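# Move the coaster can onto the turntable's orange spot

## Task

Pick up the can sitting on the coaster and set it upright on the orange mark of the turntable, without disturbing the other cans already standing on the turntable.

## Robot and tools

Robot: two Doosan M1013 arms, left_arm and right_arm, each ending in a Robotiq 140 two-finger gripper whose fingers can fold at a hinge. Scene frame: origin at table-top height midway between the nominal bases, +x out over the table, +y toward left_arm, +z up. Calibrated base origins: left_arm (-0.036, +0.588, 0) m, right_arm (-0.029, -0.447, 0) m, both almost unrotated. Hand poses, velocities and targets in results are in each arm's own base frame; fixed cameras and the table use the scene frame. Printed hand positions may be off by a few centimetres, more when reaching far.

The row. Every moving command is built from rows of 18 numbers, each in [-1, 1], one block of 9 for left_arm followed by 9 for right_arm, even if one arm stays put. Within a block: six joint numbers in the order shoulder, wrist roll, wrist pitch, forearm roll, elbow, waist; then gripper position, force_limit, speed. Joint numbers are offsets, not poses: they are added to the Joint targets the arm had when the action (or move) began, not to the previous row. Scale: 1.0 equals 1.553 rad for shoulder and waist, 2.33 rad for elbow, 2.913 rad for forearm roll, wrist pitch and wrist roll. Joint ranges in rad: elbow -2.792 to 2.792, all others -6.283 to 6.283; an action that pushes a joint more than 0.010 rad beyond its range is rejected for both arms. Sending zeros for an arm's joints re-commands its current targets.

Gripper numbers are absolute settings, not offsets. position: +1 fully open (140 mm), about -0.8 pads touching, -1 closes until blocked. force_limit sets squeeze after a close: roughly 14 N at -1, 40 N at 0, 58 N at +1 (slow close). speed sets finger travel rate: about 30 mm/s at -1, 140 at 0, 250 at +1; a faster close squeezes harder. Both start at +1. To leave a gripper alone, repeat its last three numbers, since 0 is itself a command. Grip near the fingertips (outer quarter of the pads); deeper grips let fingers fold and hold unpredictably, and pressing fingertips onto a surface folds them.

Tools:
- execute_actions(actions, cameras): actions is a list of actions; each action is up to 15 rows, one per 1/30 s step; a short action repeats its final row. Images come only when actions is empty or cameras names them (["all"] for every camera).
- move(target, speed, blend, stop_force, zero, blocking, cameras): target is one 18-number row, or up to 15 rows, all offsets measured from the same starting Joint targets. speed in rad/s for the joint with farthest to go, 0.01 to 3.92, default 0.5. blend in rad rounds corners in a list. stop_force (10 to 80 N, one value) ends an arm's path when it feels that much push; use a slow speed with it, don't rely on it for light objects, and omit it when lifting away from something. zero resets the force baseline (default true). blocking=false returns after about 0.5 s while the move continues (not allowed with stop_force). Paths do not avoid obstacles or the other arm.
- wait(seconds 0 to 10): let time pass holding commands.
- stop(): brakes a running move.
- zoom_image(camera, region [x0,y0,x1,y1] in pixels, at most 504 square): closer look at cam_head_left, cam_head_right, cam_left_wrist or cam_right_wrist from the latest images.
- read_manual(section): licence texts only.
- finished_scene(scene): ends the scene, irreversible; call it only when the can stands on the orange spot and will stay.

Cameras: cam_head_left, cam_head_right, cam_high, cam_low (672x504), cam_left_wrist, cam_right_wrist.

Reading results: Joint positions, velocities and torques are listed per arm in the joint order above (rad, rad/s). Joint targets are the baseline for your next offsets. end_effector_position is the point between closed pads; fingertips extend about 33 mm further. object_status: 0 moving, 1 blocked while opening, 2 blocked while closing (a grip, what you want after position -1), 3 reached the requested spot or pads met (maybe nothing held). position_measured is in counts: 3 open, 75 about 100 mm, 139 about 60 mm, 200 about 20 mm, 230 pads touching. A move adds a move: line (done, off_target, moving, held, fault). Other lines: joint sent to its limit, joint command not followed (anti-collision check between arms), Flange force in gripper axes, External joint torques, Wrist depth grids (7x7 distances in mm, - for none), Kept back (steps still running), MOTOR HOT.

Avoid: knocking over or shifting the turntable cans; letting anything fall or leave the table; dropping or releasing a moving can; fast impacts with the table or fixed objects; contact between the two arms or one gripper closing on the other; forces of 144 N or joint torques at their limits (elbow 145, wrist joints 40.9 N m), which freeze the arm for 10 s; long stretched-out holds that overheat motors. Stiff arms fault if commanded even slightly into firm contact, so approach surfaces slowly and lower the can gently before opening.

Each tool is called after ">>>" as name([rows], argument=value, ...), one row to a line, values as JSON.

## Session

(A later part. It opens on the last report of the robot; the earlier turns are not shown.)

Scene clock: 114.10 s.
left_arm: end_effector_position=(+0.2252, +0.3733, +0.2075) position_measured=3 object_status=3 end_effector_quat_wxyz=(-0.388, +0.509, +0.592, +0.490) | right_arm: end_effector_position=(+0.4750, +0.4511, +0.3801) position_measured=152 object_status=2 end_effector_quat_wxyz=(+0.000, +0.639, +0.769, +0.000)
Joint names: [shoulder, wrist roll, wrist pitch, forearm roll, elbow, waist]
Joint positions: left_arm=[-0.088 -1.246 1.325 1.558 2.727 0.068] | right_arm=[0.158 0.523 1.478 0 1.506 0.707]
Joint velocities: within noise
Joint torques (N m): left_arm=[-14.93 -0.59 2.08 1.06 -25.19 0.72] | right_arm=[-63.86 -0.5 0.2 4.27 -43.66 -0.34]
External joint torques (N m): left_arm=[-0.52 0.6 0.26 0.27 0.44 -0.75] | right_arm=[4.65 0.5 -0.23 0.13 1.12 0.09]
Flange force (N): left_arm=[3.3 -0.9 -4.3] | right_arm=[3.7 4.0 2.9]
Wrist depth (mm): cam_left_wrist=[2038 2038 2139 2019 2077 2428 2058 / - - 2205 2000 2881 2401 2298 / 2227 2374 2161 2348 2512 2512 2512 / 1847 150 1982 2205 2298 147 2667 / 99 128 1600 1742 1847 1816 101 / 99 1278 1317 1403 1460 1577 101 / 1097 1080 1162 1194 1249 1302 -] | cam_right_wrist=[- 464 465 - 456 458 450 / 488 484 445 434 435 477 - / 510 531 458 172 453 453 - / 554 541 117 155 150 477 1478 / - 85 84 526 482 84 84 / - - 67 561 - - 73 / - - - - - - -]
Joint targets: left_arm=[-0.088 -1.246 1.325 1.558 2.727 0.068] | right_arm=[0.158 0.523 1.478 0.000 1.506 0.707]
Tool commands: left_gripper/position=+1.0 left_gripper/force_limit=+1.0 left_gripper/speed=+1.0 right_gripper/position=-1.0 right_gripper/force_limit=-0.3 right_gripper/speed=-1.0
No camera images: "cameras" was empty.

>>> wait(seconds=2.1)

>>> execute_actions([
  [[0,0,0,0,0,0,1,1,1,0,0.0001,0,0,0,0,-1,-0.3,-1],[0,0,0,0,0,0,1,1,1,0.0002,0.0004,0,0,-0.0001,-0.0001,-1,-0.3,-1],[0,0,0,0,0,0,1,1,1,0.0005,0.0014,0.0001,0,-0.0004,-0.0003,-1,-0.3,-1],[0,0,0,0,0,0,1,1,1,0.0012,0.0032,0.0001,0,-0.0010,-0.0007,-1,-0.3,-1],[0,0,0,0,0,0,1,1,1,0.0022,0.0060,0.0003,0,-0.0018,-0.0013,-1,-0.3,-1],[0,0,0,0,0,0,1,1,1,0.0037,0.0098,0.0004,0,-0.0030,-0.0022,-1,-0.3,-1],[0,0,0,0,0,0,1,1,1,0.0056,0.0146,0.0004,0,-0.0042,-0.0034,-1,-0.3,-1],[0,0,0,0,0,0,1,1,1,0.0080,0.0205,0.0001,0,-0.0055,-0.0048,-1,-0.3,-1],[0,0,0,0,0,0,1,1,1,0.0109,0.0274,-0.0003,0,-0.0069,-0.0065,-1,-0.3,-1],[0,0,0,0,0,0,1,1,1,0.0143,0.0350,-0.0012,0,-0.0081,-0.0085,-1,-0.3,-1],[0,0,0,0,0,0,1,1,1,0.0179,0.0432,-0.0022,0,-0.0091,-0.0106,-1,-0.3,-1],[0,0,0,0,0,0,1,1,1,0.0216,0.0517,-0.0034,0,-0.0101,-0.0128,-1,-0.3,-1],[0,0,0,0,0,0,1,1,1,0.0254,0.0601,-0.0050,0,-0.0108,-0.0152,-1,-0.3,-1],[0,0,0,0,0,0,1,1,1,0.0294,0.0685,-0.0067,0,-0.0112,-0.0176,-1,-0.3,-1],[0,0,0,0,0,0,1,1,1,0.0334,0.0770,-0.0086,0,-0.0115,-0.0201,-1,-0.3,-1]],
  [[0,0,0,0,0,0,1,1,1,0.0040,0.0084,-0.0021,0,-0.0001,-0.0025,-1,-0.3,-1],[0,0,0,0,0,0,1,1,1,0.0081,0.0167,-0.0043,0,0,-0.0052,-1,-0.3,-1],[0,0,0,0,0,0,1,1,1,0.0121,0.0251,-0.0066,0,0.0001,-0.0078,-1,-0.3,-1],[0,0,0,0,0,0,1,1,1,0.0162,0.0334,-0.0090,0,0.0005,-0.0105,-1,-0.3,-1],[0,0,0,0,0,0,1,1,1,0.0203,0.0417,-0.0115,0,0.0008,-0.0132,-1,-0.3,-1],[0,0,0,0,0,0,1,1,1,0.0244,0.0499,-0.0140,0,0.0013,-0.0160,-1,-0.3,-1],[0,0,0,0,0,0,1,1,1,0.0284,0.0581,-0.0166,0,0.0018,-0.0189,-1,-0.3,-1],[0,0,0,0,0,0,1,1,1,0.0324,0.0664,-0.0192,0,0.0024,-0.0218,-1,-0.3,-1],[0,0,0,0,0,0,1,1,1,0.0364,0.0746,-0.0218,0,0.0030,-0.0247,-1,-0.3,-1],[0,0,0,0,0,0,1,1,1,0.0402,0.0827,-0.0243,0,0.0036,-0.0276,-1,-0.3,-1],[0,0,0,0,0,0,1,1,1,0.0440,0.0908,-0.0268,0,0.0042,-0.0307,-1,-0.3,-1],[0,0,0,0,0,0,1,1,1,0.0478,0.0990,-0.0292,0,0.0047,-0.0337,-1,-0.3,-1],[0,0,0,0,0,0,1,1,1,0.0513,0.1071,-0.0316,0,0.0052,-0.0368,-1,-0.3,-1],[0,0,0,0,0,0,1,1,1,0.0548,0.1152,-0.0338,0,0.0057,-0.0399,-1,-0.3,-1],[0,0,0,0,0,0,1,1,1,0.0581,0.1233,-0.0359,0,0.0061,-0.0430,-1,-0.3,-1]],
  [[0,0,0,0,0,0,1,1,1,0.0031,0.0080,-0.0019,0,0.0003,-0.0032,-1,-0.3,-1],[0,0,0,0,0,0,1,1,1,0.0060,0.0161,-0.0037,0,0.0006,-0.0064,-1,-0.3,-1],[0,0,0,0,0,0,1,1,1,0.0087,0.0241,-0.0053,0,0.0008,-0.0096,-1,-0.3,-1],[0,0,0,0,0,0,1,1,1,0.0112,0.0321,-0.0066,0,0.0008,-0.0129,-1,-0.3,-1],[0,0,0,0,0,0,1,1,1,0.0133,0.0401,-0.0077,0,0.0008,-0.0161,-1,-0.3,-1],[0,0,0,0,0,0,1,1,1,0.0152,0.0481,-0.0086,0,0.0006,-0.0194,-1,-0.3,-1],[0,0,0,0,0,0,1,1,1,0.0167,0.0561,-0.0091,0,0.0002,-0.0227,-1,-0.3,-1],[0,0,0,0,0,0,1,1,1,0.0180,0.0640,-0.0093,0,-0.0003,-0.0261,-1,-0.3,-1],[0,0,0,0,0,0,1,1,1,0.0191,0.0720,-0.0095,0,-0.0009,-0.0294,-1,-0.3,-1],[0,0,0,0,0,0,1,1,1,0.0200,0.0800,-0.0095,0,-0.0014,-0.0328,-1,-0.3,-1],[0,0,0,0,0,0,1,1,1,0.0207,0.0879,-0.0096,0,-0.0018,-0.0362,-1,-0.3,-1],[0,0,0,0,0,0,1,1,1,0.0214,0.0958,-0.0096,0,-0.0023,-0.0396,-1,-0.3,-1],[0,0,0,0,0,0,1,1,1,0.0220,0.1038,-0.0097,0,-0.0026,-0.0430,-1,-0.3,-1],[0,0,0,0,0,0,1,1,1,0.0225,0.1117,-0.0098,0,-0.0028,-0.0465,-1,-0.3,-1],[0,0,0,0,0,0,1,1,1,0.0230,0.1196,-0.0099,0,-0.0030,-0.0499,-1,-0.3,-1]],
  [[0,0,0,0,0,0,1,1,1,0.0004,0.0079,-0.0002,0,0,-0.0035,-1,-0.3,-1],[0,0,0,0,0,0,1,1,1,0.0007,0.0158,-0.0003,0,0,-0.0069,-1,-0.3,-1],[0,0,0,0,0,0,1,1,1,0.0008,0.0237,-0.0005,0,0,-0.0104,-1,-0.3,-1],[0,0,0,0,0,0,1,1,1,0.0008,0.0316,-0.0005,0,0.0001,-0.0138,-1,-0.3,-1],[0,0,0,0,0,0,1,1,1,0.0007,0.0395,-0.0006,0,0.0002,-0.0173,-1,-0.3,-1],[0,0,0,0,0,0,1,1,1,0.0005,0.0474,-0.0006,0,0.0004,-0.0207,-1,-0.3,-1],[0,0,0,0,0,0,1,1,1,0.0002,0.0553,-0.0006,0,0.0007,-0.0242,-1,-0.3,-1],[0,0,0,0,0,0,1,1,1,-0.0002,0.0632,-0.0007,0,0.0011,-0.0277,-1,-0.3,-1],[0,0,0,0,0,0,1,1,1,-0.0007,0.0711,-0.0008,0,0.0015,-0.0311,-1,-0.3,-1],[0,0,0,0,0,0,1,1,1,-0.0012,0.0790,-0.0010,0,0.0020,-0.0346,-1,-0.3,-1],[0,0,0,0,0,0,1,1,1,-0.0019,0.0869,-0.0011,0,0.0026,-0.0380,-1,-0.3,-1],[0,0,0,0,0,0,1,1,1,-0.0026,0.0949,-0.0013,0,0.0033,-0.0415,-1,-0.3,-1],[0,0,0,0,0,0,1,1,1,-0.0034,0.1028,-0.0015,0,0.0041,-0.0449,-1,-0.3,-1],[0,0,0,0,0,0,1,1,1,-0.0043,0.1107,-0.0017,0,0.0050,-0.0483,-1,-0.3,-1],[0,0,0,0,0,0,1,1,1,-0.0052,0.1186,-0.0019,0,0.0059,-0.0517,-1,-0.3,-1]],
], cameras=["cam_right_wrist", "cam_high"])

>>> execute_actions([
  [[0,0,0,0,0,0,1,1,1,-0.0010,0.0079,-0.0002,0,0.0010,-0.0034,-1,-0.3,-1],[0,0,0,0,0,0,1,1,1,-0.0022,0.0159,-0.0005,0,0.0021,-0.0068,-1,-0.3,-1],[0,0,0,0,0,0,1,1,1,-0.0034,0.0238,-0.0008,0,0.0032,-0.0101,-1,-0.3,-1],[0,0,0,0,0,0,1,1,1,-0.0050,0.0318,-0.0007,0,0.0042,-0.0135,-1,-0.3,-1],[0,0,0,0,0,0,1,1,1,-0.0073,0.0398,0.0002,0,0.0046,-0.0168,-1,-0.3,-1],[0,0,0,0,0,0,1,1,1,-0.0101,0.0477,0.0016,0,0.0047,-0.0201,-1,-0.3,-1],[0,0,0,0,0,0,1,1,1,-0.0135,0.0558,0.0037,0,0.0044,-0.0234,-1,-0.3,-1],[0,0,0,0,0,0,1,1,1,-0.0173,0.0638,0.0062,0,0.0037,-0.0266,-1,-0.3,-1],[0,0,0,0,0,0,1,1,1,-0.0215,0.0718,0.0092,0,0.0028,-0.0299,-1,-0.3,-1],[0,0,0,0,0,0,1,1,1,-0.0260,0.0798,0.0126,0,0.0016,-0.0331,-1,-0.3,-1],[0,0,0,0,0,0,1,1,1,-0.0307,0.0879,0.0162,0,0.0002,-0.0363,-1,-0.3,-1],[0,0,0,0,0,0,1,1,1,-0.0356,0.0959,0.0200,0,-0.0013,-0.0394,-1,-0.3,-1],[0,0,0,0,0,0,1,1,1,-0.0405,0.1040,0.0240,0,-0.0030,-0.0425,-1,-0.3,-1],[0,0,0,0,0,0,1,1,1,-0.0454,0.1121,0.0279,0,-0.0046,-0.0456,-1,-0.3,-1],[0,0,0,0,0,0,1,1,1,-0.0504,0.1202,0.0319,0,-0.0063,-0.0487,-1,-0.3,-1]],
  [[0,0,0,0,0,0,1,1,1,-0.0049,0.0082,0.0038,0,-0.0015,-0.0030,-1,-0.3,-1],[0,0,0,0,0,0,1,1,1,-0.0096,0.0163,0.0075,0,-0.0029,-0.0060,-1,-0.3,-1],[0,0,0,0,0,0,1,1,1,-0.0142,0.0245,0.0108,0,-0.0041,-0.0089,-1,-0.3,-1],[0,0,0,0,0,0,1,1,1,-0.0187,0.0327,0.0139,0,-0.0049,-0.0117,-1,-0.3,-1],[0,0,0,0,0,0,1,1,1,-0.0227,0.0405,0.0164,0,-0.0054,-0.0145,-1,-0.3,-1],[0,0,0,0,0,0,1,1,1,-0.0264,0.0478,0.0186,0,-0.0056,-0.0170,-1,-0.3,-1],[0,0,0,0,0,0,1,1,1,-0.0294,0.0544,0.0199,0,-0.0052,-0.0192,-1,-0.3,-1],[0,0,0,0,0,0,1,1,1,-0.0319,0.0601,0.0207,0,-0.0047,-0.0210,-1,-0.3,-1],[0,0,0,0,0,0,1,1,1,-0.0339,0.0647,0.0212,0,-0.0039,-0.0226,-1,-0.3,-1],[0,0,0,0,0,0,1,1,1,-0.0352,0.0684,0.0212,0,-0.0031,-0.0237,-1,-0.3,-1],[0,0,0,0,0,0,1,1,1,-0.0361,0.0710,0.0211,0,-0.0023,-0.0246,-1,-0.3,-1],[0,0,0,0,0,0,1,1,1,-0.0366,0.0727,0.0208,0,-0.0016,-0.0251,-1,-0.3,-1],[0,0,0,0,0,0,1,1,1,-0.0369,0.0737,0.0207,0,-0.0013,-0.0254,-1,-0.3,-1],[0,0,0,0,0,0,1,1,1,-0.0371,0.0740,0.0207,0,-0.0012,-0.0255,-1,-0.3,-1],[0,0,0,0,0,0,1,1,1,-0.0371,0.0741,0.0207,0,-0.0012,-0.0256,-1,-0.3,-1]],
], cameras=[])

Scene clock: 119.10 s.
left_arm: end_effector_position=(+0.2252, +0.3733, +0.2075) position_measured=3 object_status=3 end_effector_quat_wxyz=(-0.388, +0.509, +0.592, +0.490) | right_arm: end_effector_position=(+0.4750, +0.4511, +0.3801) position_measured=152 object_status=2 end_effector_quat_wxyz=(+0.000, +0.639, +0.769, +0.000)
Joint names: [shoulder, wrist roll, wrist pitch, forearm roll, elbow, waist]
Joint positions: left_arm=[-0.088 -1.246 1.325 1.558 2.727 0.068] | right_arm=[0.158 0.523 1.478 0 1.506 0.707]
Joint torques (N m): left_arm=[-15.24 -0.59 2.09 1.07 -25.21 0.72] | right_arm=[-63.95 -0.51 0.19 4.27 -43.82 -0.48]
External joint torques (N m): left_arm=[0.21 0.6 0.25 0.26 0.42 -0.85] | right_arm=[5.3 0.51 -0.23 0.12 1.45 0.3]
Flange force (N): left_arm=[0.5 0.0 -3.7] | right_arm=[4.2 4.2 3.5]
Wrist depth (mm): cam_left_wrist=[2000 2118 1982 2701 1879 2139 2139 / 2701 2401 2118 1964 1863 2323 2161 / 2077 2455 2251 2182 - - - / 1816 150 1895 2182 2374 148 2735 / 99 128 1554 1675 1771 1831 101 / 99 1263 1350 1385 1490 1543 101 / 1102 1080 1119 1174 1228 1294 -] | cam_right_wrist=[463 459 - 464 461 - - / 485 477 480 435 440 478 478 / - 527 461 156 375 498 504 / - 542 117 153 149 479 536 / - 85 85 526 516 84 84 / - - 67 545 554 - 73 / - - - - - - -]
Joint targets: left_arm=[-0.088 -1.246 1.325 1.558 2.727 0.068] | right_arm=[0.158 0.523 1.478 0.000 1.506 0.707]
Tool commands: left_gripper/position=+1.0 left_gripper/force_limit=+1.0 left_gripper/speed=+1.0 right_gripper/position=-1.0 right_gripper/force_limit=-0.3 right_gripper/speed=-1.0
wait: 2.10 s; at rest from the start

Scene clock: 120.80 s.
left_arm: end_effector_position=(+0.2252, +0.3733, +0.2075) position_measured=3 object_status=3 end_effector_quat_wxyz=(-0.388, +0.509, +0.592, +0.490) | right_arm: end_effector_position=(+0.6330, +0.3969, +0.2652) position_measured=152 object_status=2 end_effector_quat_wxyz=(+0.000, +0.962, +0.274, +0.000) end_effector_velocity=(+0.066, -0.100, -0.001) end_effector_angular_velocity=(+0.003, -0.005, -0.855)
Joint names: [shoulder, wrist roll, wrist pitch, forearm roll, elbow, waist]
Joint positions: left_arm=[-0.088 -1.246 1.325 1.558 2.727 0.068] | right_arm=[0.337 1.53 1.318 0 1.486 0.514]
Joint velocities: left_arm=[within noise] | right_arm=[0.002 0.694 -0.008 0 0 -0.16]
Joint torques (N m): left_arm=[-14.89 -0.59 2.07 1.08 -25.16 0.63] | right_arm=[-84.84 -0.69 -0.38 4.11 -42.95 -0.38]
External joint torques (N m): left_arm=[-0.54 0.59 0.27 0.22 0.71 -0.6] | right_arm=[7.26 0.69 0.34 0.14 1.21 -0.27]
External joint torques at the end of the 1st action: left_arm=[-0.6 0.6 0.26 0.24 0.46 -0.76] | right_arm=[7.36 0.48 -0.5 0.15 1.19 0.12]
External joint torques at the end of the 2nd action: left_arm=[-0.49 0.6 0.27 0.2 0.61 -0.82] | right_arm=[4.54 0.76 -0.22 0.14 2.03 0.4]
External joint torques at the end of the 3rd action: left_arm=[-0.63 0.57 0.29 0.23 0.48 -0.99] | right_arm=[4.8 0.88 -0.19 0.14 -0.1 1.38]
Flange force (N): left_arm=[3.3 -1.4 -3.8] | right_arm=[9.0 -0.6 3.9]
Flange force at the end of the 1st action (N): left_arm=[3.5 -1.0 -4.5] | right_arm=[9.1 -2.6 4.0]
Flange force at the end of the 2nd action (N): left_arm=[2.9 -1.1 -4.8] | right_arm=[2.7 -1.9 4.7]
Flange force at the end of the 3rd action (N): left_arm=[3.2 -1.0 -5.6] | right_arm=[7.7 -3.3 2.1]
Wrist depth (mm): cam_left_wrist=[2058 2000 2000 2139 1895 2118 - / 2374 2348 2118 1982 1831 1895 - / 2058 2374 2603 3001 - 3131 - / 1831 150 1982 2118 2251 2227 3043 / 99 128 1612 1715 1816 1800 101 / 99 1271 1317 1376 1460 1554 101 / 1075 1114 1155 1221 1271 1286 -] | cam_right_wrist=[361 358 356 355 353 355 350 / 376 379 365 332 337 327 371 / 400 392 348 177 337 339 399 / 429 365 117 156 140 359 421 / - 85 85 390 390 84 84 / - - 67 423 425 - 73 / - - - 451 - - -]
Joint targets: left_arm=[-0.088 -1.246 1.325 1.558 2.727 0.068] | right_arm=[0.328 1.800 1.314 0.000 1.500 0.451]
Kept back: 9 steps.
Step readings (joint positions of left_arm | right_arm; steps 1 to 15: 1st action; 16 to 30: 2nd action; 31 to 45: 3rd action; 46 to 51: 4th action):
0: [-0.088 -1.246 1.325 1.558 2.727 0.068] | [0.158 0.523 1.478 0.000 1.506 0.707]
1: [-0.088 -1.246 1.325 1.558 2.727 0.068] | [0.158 0.523 1.478 0.000 1.506 0.707]
2: [-0.088 -1.246 1.325 1.558 2.727 0.068] | [0.158 0.523 1.478 0.000 1.506 0.707]
4: [-0.088 -1.246 1.325 1.558 2.727 0.068] | [0.158 0.525 1.478 0.000 1.505 0.707]
8: [-0.088 -1.246 1.325 1.558 2.727 0.068] | [0.164 0.552 1.479 0.000 1.499 0.703]
15: [-0.088 -1.246 1.325 1.558 2.727 0.068] | [0.194 0.681 1.465 0.000 1.483 0.686]
16: [-0.088 -1.246 1.325 1.558 2.727 0.068] | [0.199 0.702 1.462 0.000 1.481 0.682]
17: [-0.088 -1.246 1.325 1.558 2.727 0.068] | [0.206 0.731 1.455 0.000 1.480 0.678]
19: [-0.088 -1.246 1.325 1.558 2.727 0.068] | [0.217 0.775 1.445 0.000 1.479 0.671]
23: [-0.088 -1.246 1.325 1.558 2.727 0.068] | [0.244 0.877 1.416 0.000 1.481 0.653]
30: [-0.088 -1.246 1.325 1.558 2.727 0.068] | [0.285 1.041 1.366 0.000 1.490 0.622]
31: [-0.088 -1.246 1.325 1.558 2.727 0.068] | [0.290 1.063 1.360 0.000 1.491 0.618]
32: [-0.088 -1.246 1.325 1.558 2.727 0.068] | [0.297 1.091 1.353 0.000 1.493 0.612]
34: [-0.088 -1.246 1.325 1.558 2.727 0.068] | [0.306 1.133 1.342 0.000 1.494 0.603]
38: [-0.088 -1.246 1.325 1.558 2.727 0.068] | [0.322 1.232 1.326 0.000 1.495 0.582]
45: [-0.088 -1.246 1.325 1.558 2.727 0.068] | [0.334 1.391 1.320 0.000 1.488 0.546]
46: [-0.088 -1.246 1.325 1.558 2.727 0.068] | [0.335 1.412 1.320 0.000 1.487 0.541]
47: [-0.088 -1.246 1.325 1.558 2.727 0.068] | [0.335 1.440 1.319 0.000 1.487 0.535]
49: [-0.088 -1.246 1.325 1.558 2.727 0.068] | [0.337 1.481 1.319 0.000 1.487 0.525]
Images, in order (width x height): cam_high 672x504, cam_right_wrist 672x504.

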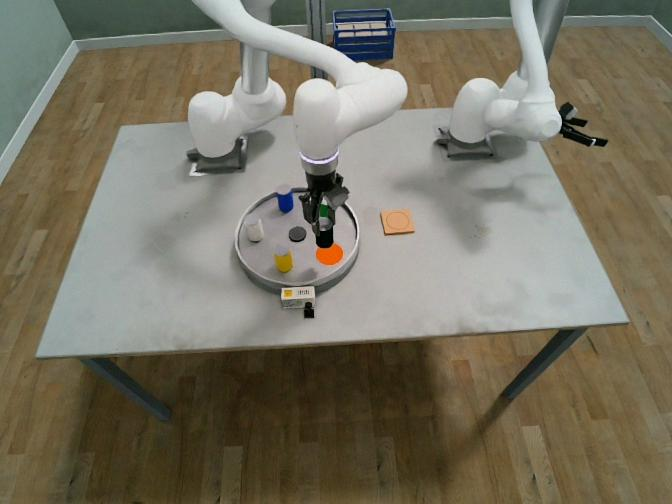

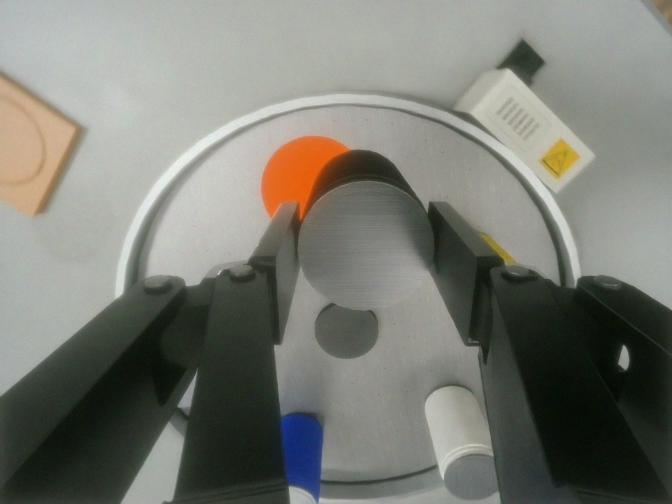

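Scene clock: 121.80 s.
left_arm: end_effector_position=(+0.2252, +0.3733, +0.2075) position_measured=3 object_status=3 end_effector_quat_wxyz=(-0.388, +0.509, +0.592, +0.490) | right_arm: end_effector_position=(+0.6365, +0.2770, +0.3506) position_measured=152 object_status=2 end_effector_quat_wxyz=(+0.000, +0.989, -0.147, +0.000) end_effector_velocity=(-0.060, -0.121, +0.176) end_effector_angular_velocity=(+0.000, +0.000, -0.833)
Joint names: [shoulder, wrist roll, wrist pitch, forearm roll, elbow, waist]
Joint positions: left_arm=[-0.088 -1.246 1.325 1.558 2.727 0.068] | right_arm=[0.226 2.227 1.439 0 1.476 0.361]
Joint velocities: left_arm=[within noise] | right_arm=[-0.204 0.701 0.265 0 -0.062 -0.132]
Joint torques (N m): left_arm=[-14.93 -0.59 2.07 1.05 -25.26 0.81] | right_arm=[-66.92 -0.42 0.22 4 -41.2 2.01]
External joint torques (N m): left_arm=[-0.41 0.6 0.27 0.27 0.56 -0.81] | right_arm=[4.78 0.42 -0.27 0.11 1.12 -1.74]
External joint torques at the end of the 1st action: left_arm=[-0.36 0.62 0.25 0.26 0.36 -0.62] | right_arm=[8 0.75 -0.32 0.1 2.4 -0.17]
Flange force (N): left_arm=[2.7 -1.0 -4.4] | right_arm=[5.2 -1.9 3.2]
Flange force at the end of the 1st action (N): left_arm=[3.0 -0.6 -3.5] | right_arm=[5.1 -5.7 6.4]
Wrist depth (mm): cam_left_wrist=[2038 2038 1912 2227 2038 2077 2161 / 2298 - 1929 2098 2572 2251 2374 / 2205 2298 2274 2019 - - 2542 / 1771 150 1964 2182 2401 147 2572 / 99 128 1649 1715 1831 1786 101 / 99 1249 1359 1403 1421 1554 101 / 1102 1091 1137 1221 1242 1350 -] | cam_right_wrist=[418 425 406 404 411 - 406 / 436 434 426 390 392 430 438 / 460 467 406 153 401 413 457 / - 421 118 153 150 415 483 / - 85 84 467 456 84 88 / - - 66 484 499 - 73 / - - - 625 - - -]
Joint targets: left_arm=[-0.088 -1.246 1.325 1.558 2.727 0.068] | right_arm=[0.192 2.366 1.467 0.000 1.483 0.336]
Kept back: 9 steps.
Step readings (joint positions of left_arm | right_arm; steps 1 to 15: 1st action; 16 to 21: 2nd action):
0: [-0.088 -1.246 1.325 1.558 2.727 0.068] | [0.332 1.737 1.315 0.000 1.495 0.465]
1: [-0.088 -1.246 1.325 1.558 2.727 0.068] | [0.331 1.758 1.315 0.000 1.496 0.461]
2: [-0.088 -1.246 1.325 1.558 2.727 0.068] | [0.329 1.786 1.314 0.000 1.499 0.454]
4: [-0.088 -1.246 1.325 1.558 2.727 0.068] | [0.326 1.827 1.313 0.000 1.503 0.445]
8: [-0.088 -1.246 1.325 1.558 2.727 0.068] | [0.314 1.924 1.317 0.000 1.510 0.423]
15: [-0.088 -1.246 1.325 1.558 2.727 0.068] | [0.271 2.085 1.375 0.000 1.496 0.389]
16: [-0.088 -1.246 1.325 1.558 2.727 0.068] | [0.264 2.107 1.385 0.000 1.492 0.384]
17: [-0.088 -1.246 1.325 1.558 2.727 0.068] | [0.255 2.135 1.399 0.000 1.488 0.379]
19: [-0.088 -1.246 1.325 1.558 2.727 0.068] | [0.241 2.178 1.419 0.000 1.482 0.370]
No camera images: "cameras" was empty.

>>> zoom_image(camera="cam_right_wrist", region=[230, 110, 400, 230])

Scaled by 2.965.
This view is cut from an older image: the scene may have changed since it was taken.

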